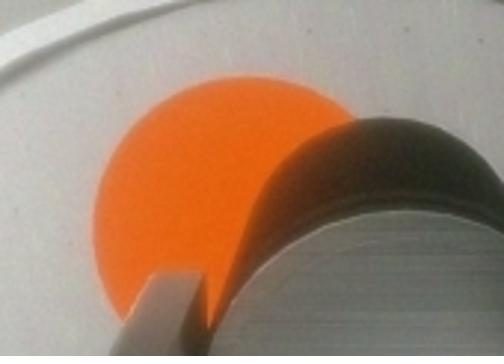

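>>> move(target=[0,0,0,0,0,0,1,1,1,-0.00017,-0.63281,-0.06293,0,0.07888,0.23900,-1,-0.3,-1], speed=1.2, cameras=[])

Scene clock: 133.77 s.
left_arm: end_effector_position=(+0.2252, +0.3733, +0.2075) position_measured=3 object_status=3 end_effector_quat_wxyz=(-0.388, +0.509, +0.592, +0.490) | right_arm: end_effector_position=(+0.4751, +0.4511, +0.2701) position_measured=152 object_status=2 end_effector_quat_wxyz=(+0.000, +0.639, +0.769, +0.000)
Joint names: [shoulder, wrist roll, wrist pitch, forearm roll, elbow, waist]
Joint positions: left_arm=[-0.088 -1.246 1.325 1.558 2.727 0.068] | right_arm=[0.192 0.523 1.284 0 1.666 0.707]
Joint torques (N m): left_arm=[-14.79 -0.57 2.09 1.07 -25.15 0.59] | right_arm=[-65.79 -0.51 0.19 4.11 -42.16 -0.65]
External joint torques (N m): left_arm=[-0.53 0.58 0.26 0.25 0.39 -0.59] | right_arm=[4.68 0.51 -0.22 0.13 1.19 0.46]
Flange force (N): left_arm=[3.4 -0.9 -3.5] | right_arm=[4.0 3.4 4.1]
Wrist depth (mm): cam_left_wrist=[- 2401 2077 1946 1964 2038 2118 / 2635 2401 2182 1946 - 2161 2323 / 2182 2401 2374 2603 2323 - 2182 / 1800 150 1929 2205 2455 148 2770 / 99 128 1715 1742 1863 1771 101 / 99 1242 1359 1421 1480 1532 101 / 1097 1086 1119 1155 1235 1278 -] | cam_right_wrist=[362 361 356 353 352 359 353 / 385 383 337 329 330 372 376 / 410 397 350 172 290 345 398 / 429 373 118 152 150 360 404 / - 85 85 400 392 84 - / - - 67 425 427 - 73 / - - - 392 - - -]
Joint targets: left_arm=[-0.088 -1.246 1.325 1.558 2.727 0.068] | right_arm=[0.192 0.523 1.284 0.000 1.666 0.707]
move: done
No camera images: "cameras" was empty.

>>> wait(seconds=4.8)

>>> execute_actions([
  [[0,0,0,0,0,0,1,1,1,0,0.0001,0,0,0,0,-1,-0.3,-1],[0,0,0,0,0,0,1,1,1,0.0002,0.0004,0,0,-0.0001,-0.0001,-1,-0.3,-1],[0,0,0,0,0,0,1,1,1,0.0005,0.0014,0.0001,0,-0.0004,-0.0003,-1,-0.3,-1],[0,0,0,0,0,0,1,1,1,0.0012,0.0032,0.0001,0,-0.0010,-0.0007,-1,-0.3,-1],[0,0,0,0,0,0,1,1,1,0.0022,0.0060,0.0003,0,-0.0018,-0.0013,-1,-0.3,-1],[0,0,0,0,0,0,1,1,1,0.0037,0.0098,0.0004,0,-0.0030,-0.0022,-1,-0.3,-1],[0,0,0,0,0,0,1,1,1,0.0056,0.0146,0.0004,0,-0.0042,-0.0034,-1,-0.3,-1],[0,0,0,0,0,0,1,1,1,0.0080,0.0205,0.0001,0,-0.0055,-0.0048,-1,-0.3,-1],[0,0,0,0,0,0,1,1,1,0.0109,0.0274,-0.0003,0,-0.0069,-0.0065,-1,-0.3,-1],[0,0,0,0,0,0,1,1,1,0.0143,0.0350,-0.0012,0,-0.0081,-0.0085,-1,-0.3,-1],[0,0,0,0,0,0,1,1,1,0.0179,0.0432,-0.0022,0,-0.0091,-0.0106,-1,-0.3,-1],[0,0,0,0,0,0,1,1,1,0.0216,0.0517,-0.0034,0,-0.0101,-0.0128,-1,-0.3,-1],[0,0,0,0,0,0,1,1,1,0.0254,0.0601,-0.0050,0,-0.0108,-0.0152,-1,-0.3,-1],[0,0,0,0,0,0,1,1,1,0.0294,0.0685,-0.0067,0,-0.0112,-0.0176,-1,-0.3,-1],[0,0,0,0,0,0,1,1,1,0.0334,0.0770,-0.0086,0,-0.0115,-0.0201,-1,-0.3,-1]],
  [[0,0,0,0,0,0,1,1,1,0.0040,0.0084,-0.0021,0,-0.0001,-0.0025,-1,-0.3,-1],[0,0,0,0,0,0,1,1,1,0.0081,0.0167,-0.0043,0,0,-0.0052,-1,-0.3,-1],[0,0,0,0,0,0,1,1,1,0.0121,0.0251,-0.0066,0,0.0001,-0.0078,-1,-0.3,-1],[0,0,0,0,0,0,1,1,1,0.0162,0.0334,-0.0090,0,0.0005,-0.0105,-1,-0.3,-1],[0,0,0,0,0,0,1,1,1,0.0203,0.0417,-0.0115,0,0.0008,-0.0132,-1,-0.3,-1],[0,0,0,0,0,0,1,1,1,0.0244,0.0499,-0.0140,0,0.0013,-0.0160,-1,-0.3,-1],[0,0,0,0,0,0,1,1,1,0.0284,0.0581,-0.0166,0,0.0018,-0.0189,-1,-0.3,-1],[0,0,0,0,0,0,1,1,1,0.0324,0.0664,-0.0192,0,0.0024,-0.0218,-1,-0.3,-1],[0,0,0,0,0,0,1,1,1,0.0364,0.0746,-0.0218,0,0.0030,-0.0247,-1,-0.3,-1],[0,0,0,0,0,0,1,1,1,0.0402,0.0827,-0.0243,0,0.0036,-0.0276,-1,-0.3,-1],[0,0,0,0,0,0,1,1,1,0.0440,0.0908,-0.0268,0,0.0042,-0.0307,-1,-0.3,-1],[0,0,0,0,0,0,1,1,1,0.0478,0.0990,-0.0292,0,0.0047,-0.0337,-1,-0.3,-1],[0,0,0,0,0,0,1,1,1,0.0513,0.1071,-0.0316,0,0.0052,-0.0368,-1,-0.3,-1],[0,0,0,0,0,0,1,1,1,0.0548,0.1152,-0.0338,0,0.0057,-0.0399,-1,-0.3,-1],[0,0,0,0,0,0,1,1,1,0.0581,0.1233,-0.0359,0,0.0061,-0.0430,-1,-0.3,-1]],
  [[0,0,0,0,0,0,1,1,1,0.0031,0.0080,-0.0019,0,0.0003,-0.0032,-1,-0.3,-1],[0,0,0,0,0,0,1,1,1,0.0060,0.0161,-0.0037,0,0.0006,-0.0064,-1,-0.3,-1],[0,0,0,0,0,0,1,1,1,0.0087,0.0241,-0.0053,0,0.0008,-0.0096,-1,-0.3,-1],[0,0,0,0,0,0,1,1,1,0.0112,0.0321,-0.0066,0,0.0008,-0.0129,-1,-0.3,-1],[0,0,0,0,0,0,1,1,1,0.0133,0.0401,-0.0077,0,0.0008,-0.0161,-1,-0.3,-1],[0,0,0,0,0,0,1,1,1,0.0152,0.0481,-0.0086,0,0.0006,-0.0194,-1,-0.3,-1],[0,0,0,0,0,0,1,1,1,0.0167,0.0561,-0.0091,0,0.0002,-0.0227,-1,-0.3,-1],[0,0,0,0,0,0,1,1,1,0.0180,0.0640,-0.0093,0,-0.0003,-0.0261,-1,-0.3,-1],[0,0,0,0,0,0,1,1,1,0.0191,0.0720,-0.0095,0,-0.0009,-0.0294,-1,-0.3,-1],[0,0,0,0,0,0,1,1,1,0.0200,0.0800,-0.0095,0,-0.0014,-0.0328,-1,-0.3,-1],[0,0,0,0,0,0,1,1,1,0.0207,0.0879,-0.0096,0,-0.0018,-0.0362,-1,-0.3,-1],[0,0,0,0,0,0,1,1,1,0.0214,0.0958,-0.0096,0,-0.0023,-0.0396,-1,-0.3,-1],[0,0,0,0,0,0,1,1,1,0.0220,0.1038,-0.0097,0,-0.0026,-0.0430,-1,-0.3,-1],[0,0,0,0,0,0,1,1,1,0.0225,0.1117,-0.0098,0,-0.0028,-0.0465,-1,-0.3,-1],[0,0,0,0,0,0,1,1,1,0.0230,0.1196,-0.0099,0,-0.0030,-0.0499,-1,-0.3,-1]],
  [[0,0,0,0,0,0,1,1,1,0.0004,0.0079,-0.0002,0,0,-0.0035,-1,-0.3,-1],[0,0,0,0,0,0,1,1,1,0.0007,0.0158,-0.0003,0,0,-0.0069,-1,-0.3,-1],[0,0,0,0,0,0,1,1,1,0.0008,0.0237,-0.0005,0,0,-0.0104,-1,-0.3,-1],[0,0,0,0,0,0,1,1,1,0.0008,0.0316,-0.0005,0,0.0001,-0.0138,-1,-0.3,-1],[0,0,0,0,0,0,1,1,1,0.0007,0.0395,-0.0006,0,0.0002,-0.0173,-1,-0.3,-1],[0,0,0,0,0,0,1,1,1,0.0005,0.0474,-0.0006,0,0.0004,-0.0207,0.35,-0.3,0],[0,0,0,0,0,0,1,1,1,0.0002,0.0553,-0.0006,0,0.0007,-0.0242,0.35,-0.3,0],[0,0,0,0,0,0,1,1,1,-0.0002,0.0632,-0.0007,0,0.0011,-0.0277,0.35,-0.3,0],[0,0,0,0,0,0,1,1,1,-0.0007,0.0711,-0.0008,0,0.0015,-0.0311,0.35,-0.3,0],[0,0,0,0,0,0,1,1,1,-0.0012,0.0790,-0.0010,0,0.0020,-0.0346,0.35,-0.3,0],[0,0,0,0,0,0,1,1,1,-0.0019,0.0869,-0.0011,0,0.0026,-0.0380,0.35,-0.3,0],[0,0,0,0,0,0,1,1,1,-0.0026,0.0949,-0.0013,0,0.0033,-0.0415,0.35,-0.3,0],[0,0,0,0,0,0,1,1,1,-0.0034,0.1028,-0.0015,0,0.0041,-0.0449,0.35,-0.3,0],[0,0,0,0,0,0,1,1,1,-0.0043,0.1107,-0.0017,0,0.0050,-0.0483,0.35,-0.3,0],[0,0,0,0,0,0,1,1,1,-0.0052,0.1186,-0.0019,0,0.0059,-0.0517,0.35,-0.3,0]],
], cameras=["cam_right_wrist", "cam_high"])

>>> execute_actions([
  [[0,0,0,0,0,0,1,1,1,-0.0010,0.0079,-0.0002,0,0.0010,-0.0034,0.35,-0.3,0],[0,0,0,0,0,0,1,1,1,-0.0022,0.0159,-0.0005,0,0.0021,-0.0068,0.35,-0.3,0],[0,0,0,0,0,0,1,1,1,-0.0034,0.0238,-0.0008,0,0.0032,-0.0101,0.35,-0.3,0],[0,0,0,0,0,0,1,1,1,-0.0050,0.0318,-0.0007,0,0.0042,-0.0135,0.35,-0.3,0],[0,0,0,0,0,0,1,1,1,-0.0073,0.0398,0.0002,0,0.0046,-0.0168,0.35,-0.3,0],[0,0,0,0,0,0,1,1,1,-0.0101,0.0477,0.0016,0,0.0047,-0.0201,0.35,-0.3,0],[0,0,0,0,0,0,1,1,1,-0.0135,0.0558,0.0037,0,0.0044,-0.0234,0.35,-0.3,0],[0,0,0,0,0,0,1,1,1,-0.0173,0.0638,0.0062,0,0.0037,-0.0266,0.35,-0.3,0],[0,0,0,0,0,0,1,1,1,-0.0215,0.0718,0.0092,0,0.0028,-0.0299,0.35,-0.3,0],[0,0,0,0,0,0,1,1,1,-0.0260,0.0798,0.0126,0,0.0016,-0.0331,0.35,-0.3,0],[0,0,0,0,0,0,1,1,1,-0.0307,0.0879,0.0162,0,0.0002,-0.0363,0.35,-0.3,0],[0,0,0,0,0,0,1,1,1,-0.0356,0.0959,0.0200,0,-0.0013,-0.0394,0.35,-0.3,0],[0,0,0,0,0,0,1,1,1,-0.0405,0.1040,0.0240,0,-0.0030,-0.0425,0.35,-0.3,0],[0,0,0,0,0,0,1,1,1,-0.0454,0.1121,0.0279,0,-0.0046,-0.0456,0.35,-0.3,0],[0,0,0,0,0,0,1,1,1,-0.0504,0.1202,0.0319,0,-0.0063,-0.0487,0.35,-0.3,0]],
  [[0,0,0,0,0,0,1,1,1,-0.0049,0.0082,0.0038,0,-0.0015,-0.0030,0.35,-0.3,0],[0,0,0,0,0,0,1,1,1,-0.0096,0.0163,0.0075,0,-0.0029,-0.0060,0.35,-0.3,0],[0,0,0,0,0,0,1,1,1,-0.0142,0.0245,0.0108,0,-0.0041,-0.0089,0.35,-0.3,0],[0,0,0,0,0,0,1,1,1,-0.0187,0.0327,0.0139,0,-0.0049,-0.0117,0.35,-0.3,0],[0,0,0,0,0,0,1,1,1,-0.0227,0.0405,0.0164,0,-0.0054,-0.0145,0.35,-0.3,0],[0,0,0,0,0,0,1,1,1,-0.0264,0.0478,0.0186,0,-0.0056,-0.0170,0.35,-0.3,0],[0,0,0,0,0,0,1,1,1,-0.0294,0.0544,0.0199,0,-0.0052,-0.0192,0.35,-0.3,0],[0,0,0,0,0,0,1,1,1,-0.0319,0.0601,0.0207,0,-0.0047,-0.0210,0.35,-0.3,0],[0,0,0,0,0,0,1,1,1,-0.0339,0.0647,0.0212,0,-0.0039,-0.0226,0.35,-0.3,0],[0,0,0,0,0,0,1,1,1,-0.0352,0.0684,0.0212,0,-0.0031,-0.0237,0.35,-0.3,0],[0,0,0,0,0,0,1,1,1,-0.0361,0.0710,0.0211,0,-0.0023,-0.0246,0.35,-0.3,0],[0,0,0,0,0,0,1,1,1,-0.0366,0.0727,0.0208,0,-0.0016,-0.0251,0.35,-0.3,0],[0,0,0,0,0,0,1,1,1,-0.0369,0.0737,0.0207,0,-0.0013,-0.0254,0.35,-0.3,0],[0,0,0,0,0,0,1,1,1,-0.0371,0.0740,0.0207,0,-0.0012,-0.0255,0.35,-0.3,0],[0,0,0,0,0,0,1,1,1,-0.0371,0.0741,0.0207,0,-0.0012,-0.0256,0.35,-0.3,0]],
], cameras=["cam_right_wrist", "cam_high"])

Scene clock: 141.77 s.
left_arm: end_effector_position=(+0.2252, +0.3733, +0.2075) position_measured=3 object_status=3 end_effector_quat_wxyz=(-0.388, +0.509, +0.592, +0.490) | right_arm: end_effector_position=(+0.4750, +0.4511, +0.2701) position_measured=152 object_status=2 end_effector_quat_wxyz=(+0.000, +0.639, +0.769, +0.000)
Joint names: [shoulder, wrist roll, wrist pitch, forearm roll, elbow, waist]
Joint positions: left_arm=[-0.088 -1.246 1.325 1.558 2.727 0.068] | right_arm=[0.192 0.523 1.284 0 1.666 0.707]
Joint torques (N m): left_arm=[-14.78 -0.57 2.09 1.08 -25.28 0.67] | right_arm=[-65.64 -0.51 0.17 4.11 -42.08 -0.36]
External joint torques (N m): left_arm=[-0.48 0.58 0.25 0.25 0.53 -0.72] | right_arm=[4.75 0.51 -0.21 0.14 1.24 0.74]
Flange force (N): left_arm=[3.0 -1.0 -4.1] | right_arm=[4.4 3.2 4.2]
Wrist depth (mm): cam_left_wrist=[2058 2077 2098 2298 2251 - - / 2251 2323 2038 1982 - 2401 2374 / 2455 2374 2139 2512 2881 2161 2455 / 1831 150 1982 2118 2251 147 2843 / 99 128 1589 1675 1847 1786 101 / 99 1294 1325 1412 1470 1511 101 / 1091 1091 1149 1194 1249 1317 -] | cam_right_wrist=[360 360 360 360 357 353 352 / 384 - 337 331 332 361 375 / 407 361 350 156 341 349 400 / 423 370 117 152 150 358 342 / - 85 85 397 391 84 84 / - - 66 421 422 - 73 / - - - 450 - - -]
Joint targets: left_arm=[-0.088 -1.246 1.325 1.558 2.727 0.068] | right_arm=[0.192 0.523 1.284 0.000 1.666 0.707]
Tool commands: left_gripper/position=+1.0 left_gripper/force_limit=+1.0 left_gripper/speed=+1.0 right_gripper/position=-1.0 right_gripper/force_limit=-0.3 right_gripper/speed=-1.0
wait: 4.80 s; at rest from the start

Scene clock: 143.47 s.
left_arm: end_effector_position=(+0.2252, +0.3733, +0.2075) position_measured=3 object_status=3 end_effector_quat_wxyz=(-0.388, +0.509, +0.592, +0.490) | right_arm: end_effector_position=(+0.6179, +0.3879, +0.1562) position_measured=152 object_status=0 end_effector_quat_wxyz=(+0.000, +0.962, +0.272, +0.000) end_effector_velocity=(+0.064, -0.098, -0.001) end_effector_angular_velocity=(+0.003, -0.005, -0.855)
Joint names: [shoulder, wrist roll, wrist pitch, forearm roll, elbow, waist]
Joint positions: left_arm=[-0.088 -1.246 1.325 1.558 2.727 0.068] | right_arm=[0.371 1.532 1.124 0 1.647 0.513]
Joint velocities: left_arm=[within noise] | right_arm=[0.001 0.694 -0.008 0 0 -0.16]
Joint torques (N m): left_arm=[-14.95 -0.59 2.09 1.05 -25.28 0.84] | right_arm=[-83.92 -0.22 0.29 3.85 -40.05 -0.04]
External joint torques (N m): left_arm=[-0.6 0.6 0.26 0.28 0.49 -0.85] | right_arm=[5.66 0.22 -0.34 0.14 1.19 0.23]
External joint torques at the end of the 1st action: left_arm=[-0.74 0.58 0.26 0.24 0.53 -0.74] | right_arm=[5.36 0.6 -0.53 0.14 0.74 -0.42]
External joint torques at the end of the 2nd action: left_arm=[-0.17 0.6 0.28 0.25 0.63 -0.72] | right_arm=[5.79 0.36 -0.24 0.13 0.83 0.56]
External joint torques at the end of the 3rd action: left_arm=[-0.33 0.61 0.26 0.24 0.78 -0.4] | right_arm=[3.95 0.74 -0.36 0.13 1.66 0.22]
Flange force (N): left_arm=[3.4 -1.1 -4.7] | right_arm=[5.6 -0.7 5.7]
Flange force at the end of the 1st action (N): left_arm=[3.9 -1.3 -4.6] | right_arm=[6.5 -1.5 4.4]
Flange force at the end of the 2nd action (N): left_arm=[1.9 -0.8 -3.8] | right_arm=[6.7 -2.1 5.0]
Flange force at the end of the 3rd action (N): left_arm=[2.8 -1.3 -2.6] | right_arm=[2.1 -1.4 5.0]
Wrist depth (mm): cam_left_wrist=[2038 2000 2038 2058 - 2701 1637 / 2077 2227 2348 2139 2348 - 2118 / 2274 2274 2323 2512 2603 - 2139 / 1816 150 1964 2161 2348 146 2542 / 99 128 1600 1771 1863 147 101 / 99 1249 1350 1412 1470 1612 101 / 1064 1080 1137 1207 1242 1302 -] | cam_right_wrist=[261 259 258 256 254 252 249 / 275 268 224 222 223 217 214 / 287 239 238 177 232 233 225 / 252 251 122 152 149 248 245 / - 85 84 269 267 84 84 / - - 67 282 284 - 73 / - - - 315 314 - -]
Joint targets: left_arm=[-0.088 -1.246 1.325 1.558 2.727 0.068] | right_arm=[0.362 1.800 1.120 0.000 1.661 0.451]
Kept back: 9 steps.
Step readings (joint positions of left_arm | right_arm; steps 1 to 15: 1st action; 16 to 30: 2nd action; 31 to 45: 3rd action; 46 to 51: 4th action):
0: [-0.088 -1.246 1.325 1.558 2.727 0.068] | [0.192 0.523 1.284 0.000 1.666 0.707]
1: [-0.088 -1.246 1.325 1.558 2.727 0.068] | [0.192 0.523 1.284 0.000 1.666 0.707]
2: [-0.088 -1.246 1.325 1.558 2.727 0.068] | [0.192 0.523 1.284 0.000 1.666 0.707]
4: [-0.088 -1.246 1.325 1.558 2.727 0.068] | [0.192 0.525 1.284 0.000 1.666 0.707]
8: [-0.088 -1.246 1.325 1.558 2.727 0.068] | [0.197 0.550 1.284 0.000 1.660 0.704]
15: [-0.088 -1.246 1.325 1.558 2.727 0.068] | [0.228 0.683 1.271 0.000 1.643 0.685]
16: [-0.088 -1.246 1.325 1.558 2.727 0.068] | [0.233 0.704 1.267 0.000 1.642 0.682]
17: [-0.088 -1.246 1.325 1.558 2.727 0.068] | [0.239 0.726 1.263 0.000 1.641 0.679]
19: [-0.088 -1.246 1.325 1.558 2.727 0.068] | [0.252 0.777 1.250 0.000 1.640 0.671]
23: [-0.088 -1.246 1.325 1.558 2.727 0.068] | [0.276 0.871 1.224 0.000 1.642 0.654]
30: [-0.088 -1.246 1.325 1.558 2.727 0.068] | [0.320 1.043 1.171 0.000 1.651 0.622]
31: [-0.088 -1.246 1.325 1.558 2.727 0.068] | [0.325 1.065 1.165 0.000 1.652 0.617]
32: [-0.088 -1.246 1.325 1.558 2.727 0.068] | [0.329 1.086 1.160 0.000 1.653 0.613]
34: [-0.088 -1.246 1.325 1.558 2.727 0.068] | [0.340 1.136 1.148 0.000 1.655 0.603]
38: [-0.088 -1.246 1.325 1.558 2.727 0.068] | [0.355 1.227 1.132 0.000 1.655 0.583]
45: [-0.088 -1.246 1.325 1.558 2.727 0.068] | [0.367 1.394 1.126 0.000 1.649 0.545]
46: [-0.088 -1.246 1.325 1.558 2.727 0.068] | [0.368 1.415 1.126 0.000 1.648 0.541]
47: [-0.088 -1.246 1.325 1.558 2.727 0.068] | [0.369 1.435 1.125 0.000 1.647 0.536]
49: [-0.088 -1.246 1.325 1.558 2.727 0.068] | [0.370 1.484 1.124 0.000 1.647 0.525]
Images, in order (width x height): cam_high 672x504, cam_right_wrist 672x504.

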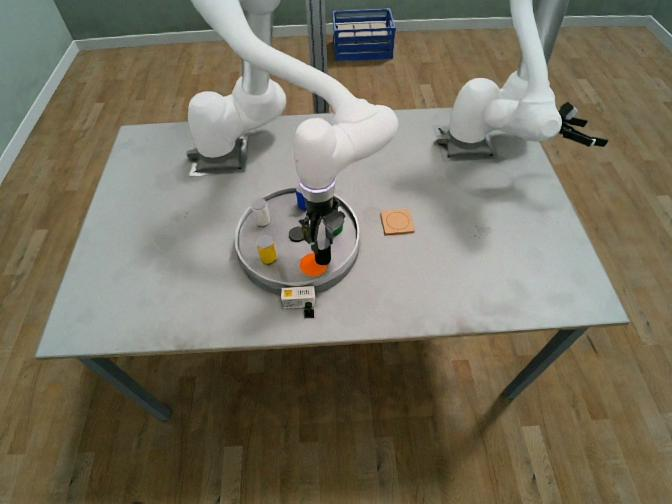

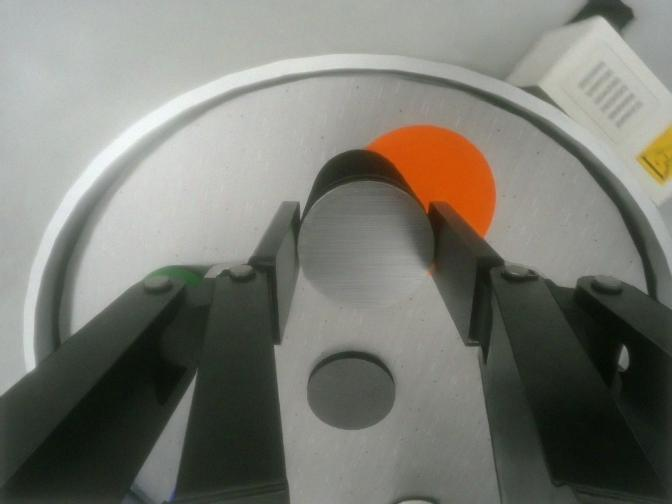

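Scene clock: 144.47 s.
left_arm: end_effector_position=(+0.2252, +0.3733, +0.2075) position_measured=3 object_status=3 end_effector_quat_wxyz=(-0.388, +0.509, +0.592, +0.490) | right_arm: end_effector_position=(+0.6323, +0.2750, +0.2407) position_measured=85 object_status=3 end_effector_quat_wxyz=(+0.000, +0.989, -0.149, +0.000) end_effector_velocity=(-0.033, -0.110, +0.170) end_effector_angular_velocity=(+0.000, +0.001, -0.832)
Joint names: [shoulder, wrist roll, wrist pitch, forearm roll, elbow, waist]
Joint positions: left_arm=[-0.088 -1.246 1.325 1.558 2.727 0.068] | right_arm=[0.259 2.229 1.246 0 1.637 0.36]
Joint velocities: left_arm=[within noise] | right_arm=[-0.201 0.699 0.261 0 -0.058 -0.133]
Joint torques (N m): left_arm=[-15.19 -0.58 2.07 1.07 -25.23 0.78] | right_arm=[-67.91 -0.48 0.12 3.77 -37.95 -0.87]
External joint torques (N m): left_arm=[0.01 0.59 0.27 0.26 0.49 -0.9] | right_arm=[3.48 0.48 -0.14 0.16 -0.42 1.1]
External joint torques at the end of the 1st action: left_arm=[-0.26 0.59 0.26 0.22 0.54 -0.73] | right_arm=[3.52 0.63 -0.11 0.14 1.66 -0.57]
Flange force (N): left_arm=[1.1 -0.3 -4.3] | right_arm=[3.2 -5.8 1.5]
Flange force at the end of the 1st action (N): left_arm=[2.3 -0.8 -4.0] | right_arm=[1.3 -1.3 4.2]
Wrist depth (mm): cam_left_wrist=[2077 2038 2019 2000 - - - / 2298 2274 2019 1964 3001 2274 2182 / 2205 2401 2227 2572 2348 3086 2512 / 1847 150 2038 2139 2401 2274 2770 / 99 128 1600 1688 1847 1771 101 / 99 1256 1334 1385 1490 1566 101 / 1080 1097 1143 1187 1249 1325 -] | cam_right_wrist=[315 313 264 261 311 314 307 / 327 327 284 280 281 321 325 / 357 302 298 217 288 294 342 / 382 309 310 316 321 135 362 / - 85 337 337 339 116 78 / - - 364 365 361 353 64 / - - 340 394 381 - -]
Joint targets: left_arm=[-0.088 -1.246 1.325 1.558 2.727 0.068] | right_arm=[0.226 2.366 1.273 0.000 1.643 0.336]
Kept back: 9 steps.
Step readings (joint positions of left_arm | right_arm; steps 1 to 15: 1st action; 16 to 21: 2nd action):
0: [-0.088 -1.246 1.325 1.558 2.727 0.068] | [0.365 1.739 1.121 0.000 1.655 0.465]
1: [-0.088 -1.246 1.325 1.558 2.727 0.068] | [0.364 1.760 1.121 0.000 1.657 0.460]
2: [-0.088 -1.246 1.325 1.558 2.727 0.068] | [0.363 1.781 1.120 0.000 1.659 0.455]
4: [-0.088 -1.246 1.325 1.558 2.727 0.068] | [0.359 1.829 1.119 0.000 1.664 0.444]
8: [-0.088 -1.246 1.325 1.558 2.727 0.068] | [0.349 1.920 1.122 0.000 1.670 0.424]
15: [-0.088 -1.246 1.325 1.558 2.727 0.068] | [0.304 2.088 1.182 0.000 1.656 0.388]
16: [-0.088 -1.246 1.325 1.558 2.727 0.068] | [0.297 2.109 1.192 0.000 1.653 0.384]
17: [-0.088 -1.246 1.325 1.558 2.727 0.068] | [0.290 2.130 1.203 0.000 1.649 0.379]
19: [-0.088 -1.246 1.325 1.558 2.727 0.068] | [0.274 2.180 1.226 0.000 1.642 0.370]
Images, in order (width x height): cam_high 672x504, cam_right_wrist 672x504.

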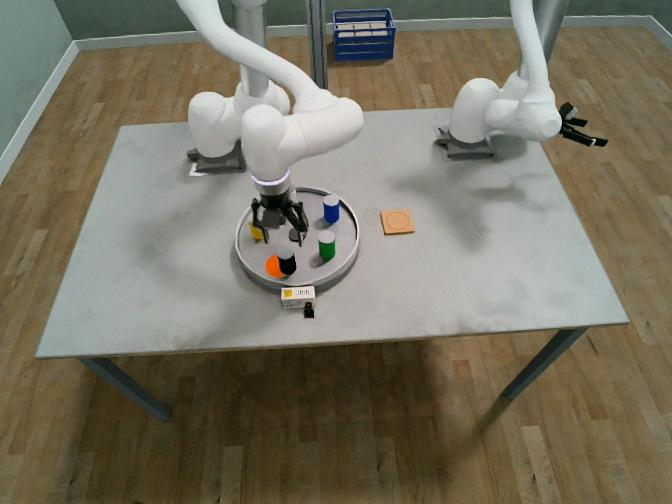

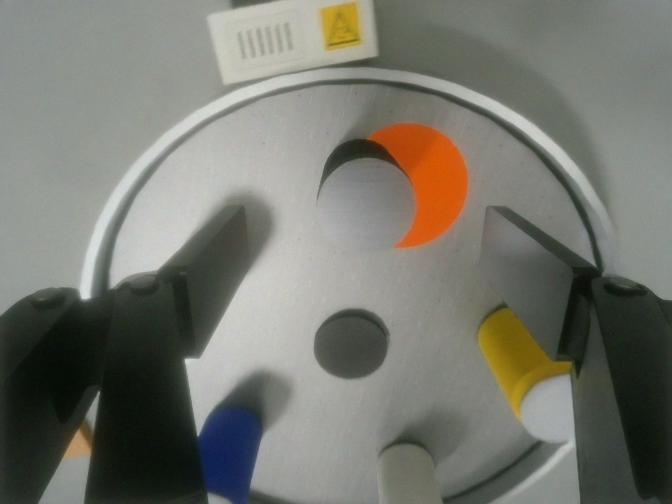

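>>> zoom_image(camera="cam_right_wrist", region=[300, 110, 480, 260])

Scaled by 2.800.

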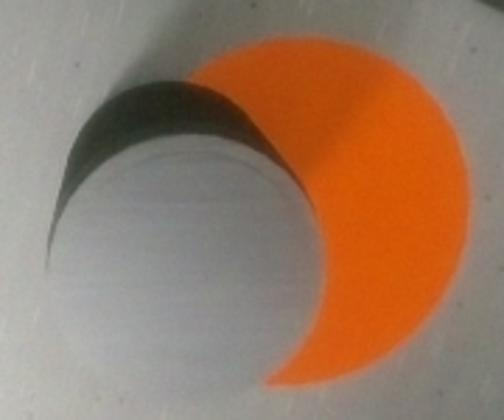

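>>> move(target=[0,0,0,0,0,0,1,1,1,0.00161,-0.31640,-0.01273,0,0.01489,0.11950,1,-0.3,0], speed=0.145, blocking=false, cameras=["cam_high"])

Scene clock: 156.10 s.
left_arm: end_effector_position=(+0.2252, +0.3733, +0.2075) position_measured=3 object_status=3 end_effector_quat_wxyz=(-0.388, +0.509, +0.592, +0.490) | right_arm: end_effector_position=(+0.6208, +0.2617, +0.2588) position_measured=3 object_status=0 end_effector_quat_wxyz=(+0.000, +0.981, -0.193, +0.000) end_effector_velocity=(-0.009, +0.018, -0.003) end_effector_angular_velocity=(+0.000, +0.001, +0.174)
Joint names: [shoulder, wrist roll, wrist pitch, forearm roll, elbow, waist]
Joint positions: left_arm=[-0.088 -1.246 1.325 1.558 2.727 0.068] | right_arm=[0.226 2.306 1.27 0 1.645 0.348]
Joint velocities: left_arm=[within noise] | right_arm=[0.001 -0.144 -0.006 0 0.005 0.03]
Joint torques (N m): left_arm=[-14.87 -0.58 2.09 1.08 -25.27 1] | right_arm=[-67.9 -0.57 0.07 4.02 -41.23 0.89]
External joint torques (N m): left_arm=[-0.23 0.59 0.25 0.25 0.57 -1.1] | right_arm=[3.78 0.57 -0.11 0.13 0.52 -0.91]
Flange force (N): left_arm=[1.7 -0.7 -5.5] | right_arm=[3.7 -3.0 2.7]
Wrist depth (mm): cam_left_wrist=[2118 2139 1879 1771 2098 1964 - / 2512 2205 2000 2058 2401 2572 2323 / 2274 2428 2182 2428 2227 - 2512 / 1831 150 2038 2205 2274 147 2603 / 99 128 1600 1649 1847 1757 101 / 99 1278 1367 1431 1450 1543 101 / 1097 1102 1149 1200 1235 1317 -] | cam_right_wrist=[350 345 300 351 342 346 346 / 373 367 319 320 323 364 366 / 397 341 340 253 337 334 390 / 421 135 358 361 361 294 126 / - 135 388 379 386 392 109 / - 423 418 412 403 412 475 / - 507 416 434 336 517 -]
Joint targets: left_arm=[-0.088 -1.246 1.325 1.558 2.727 0.068] | right_arm=[0.226 2.296 1.270 0.000 1.646 0.350]
Tool commands: left_gripper/position=+1.0 left_gripper/force_limit=+1.0 left_gripper/speed=+1.0 right_gripper/position=+1.0 right_gripper/force_limit=-0.3 right_gripper/speed=+0.0
move: running; right_arm: the wrist roll is farthest, 0.862 rad from its target
Images, in order (width x height): cam_high 672x504.

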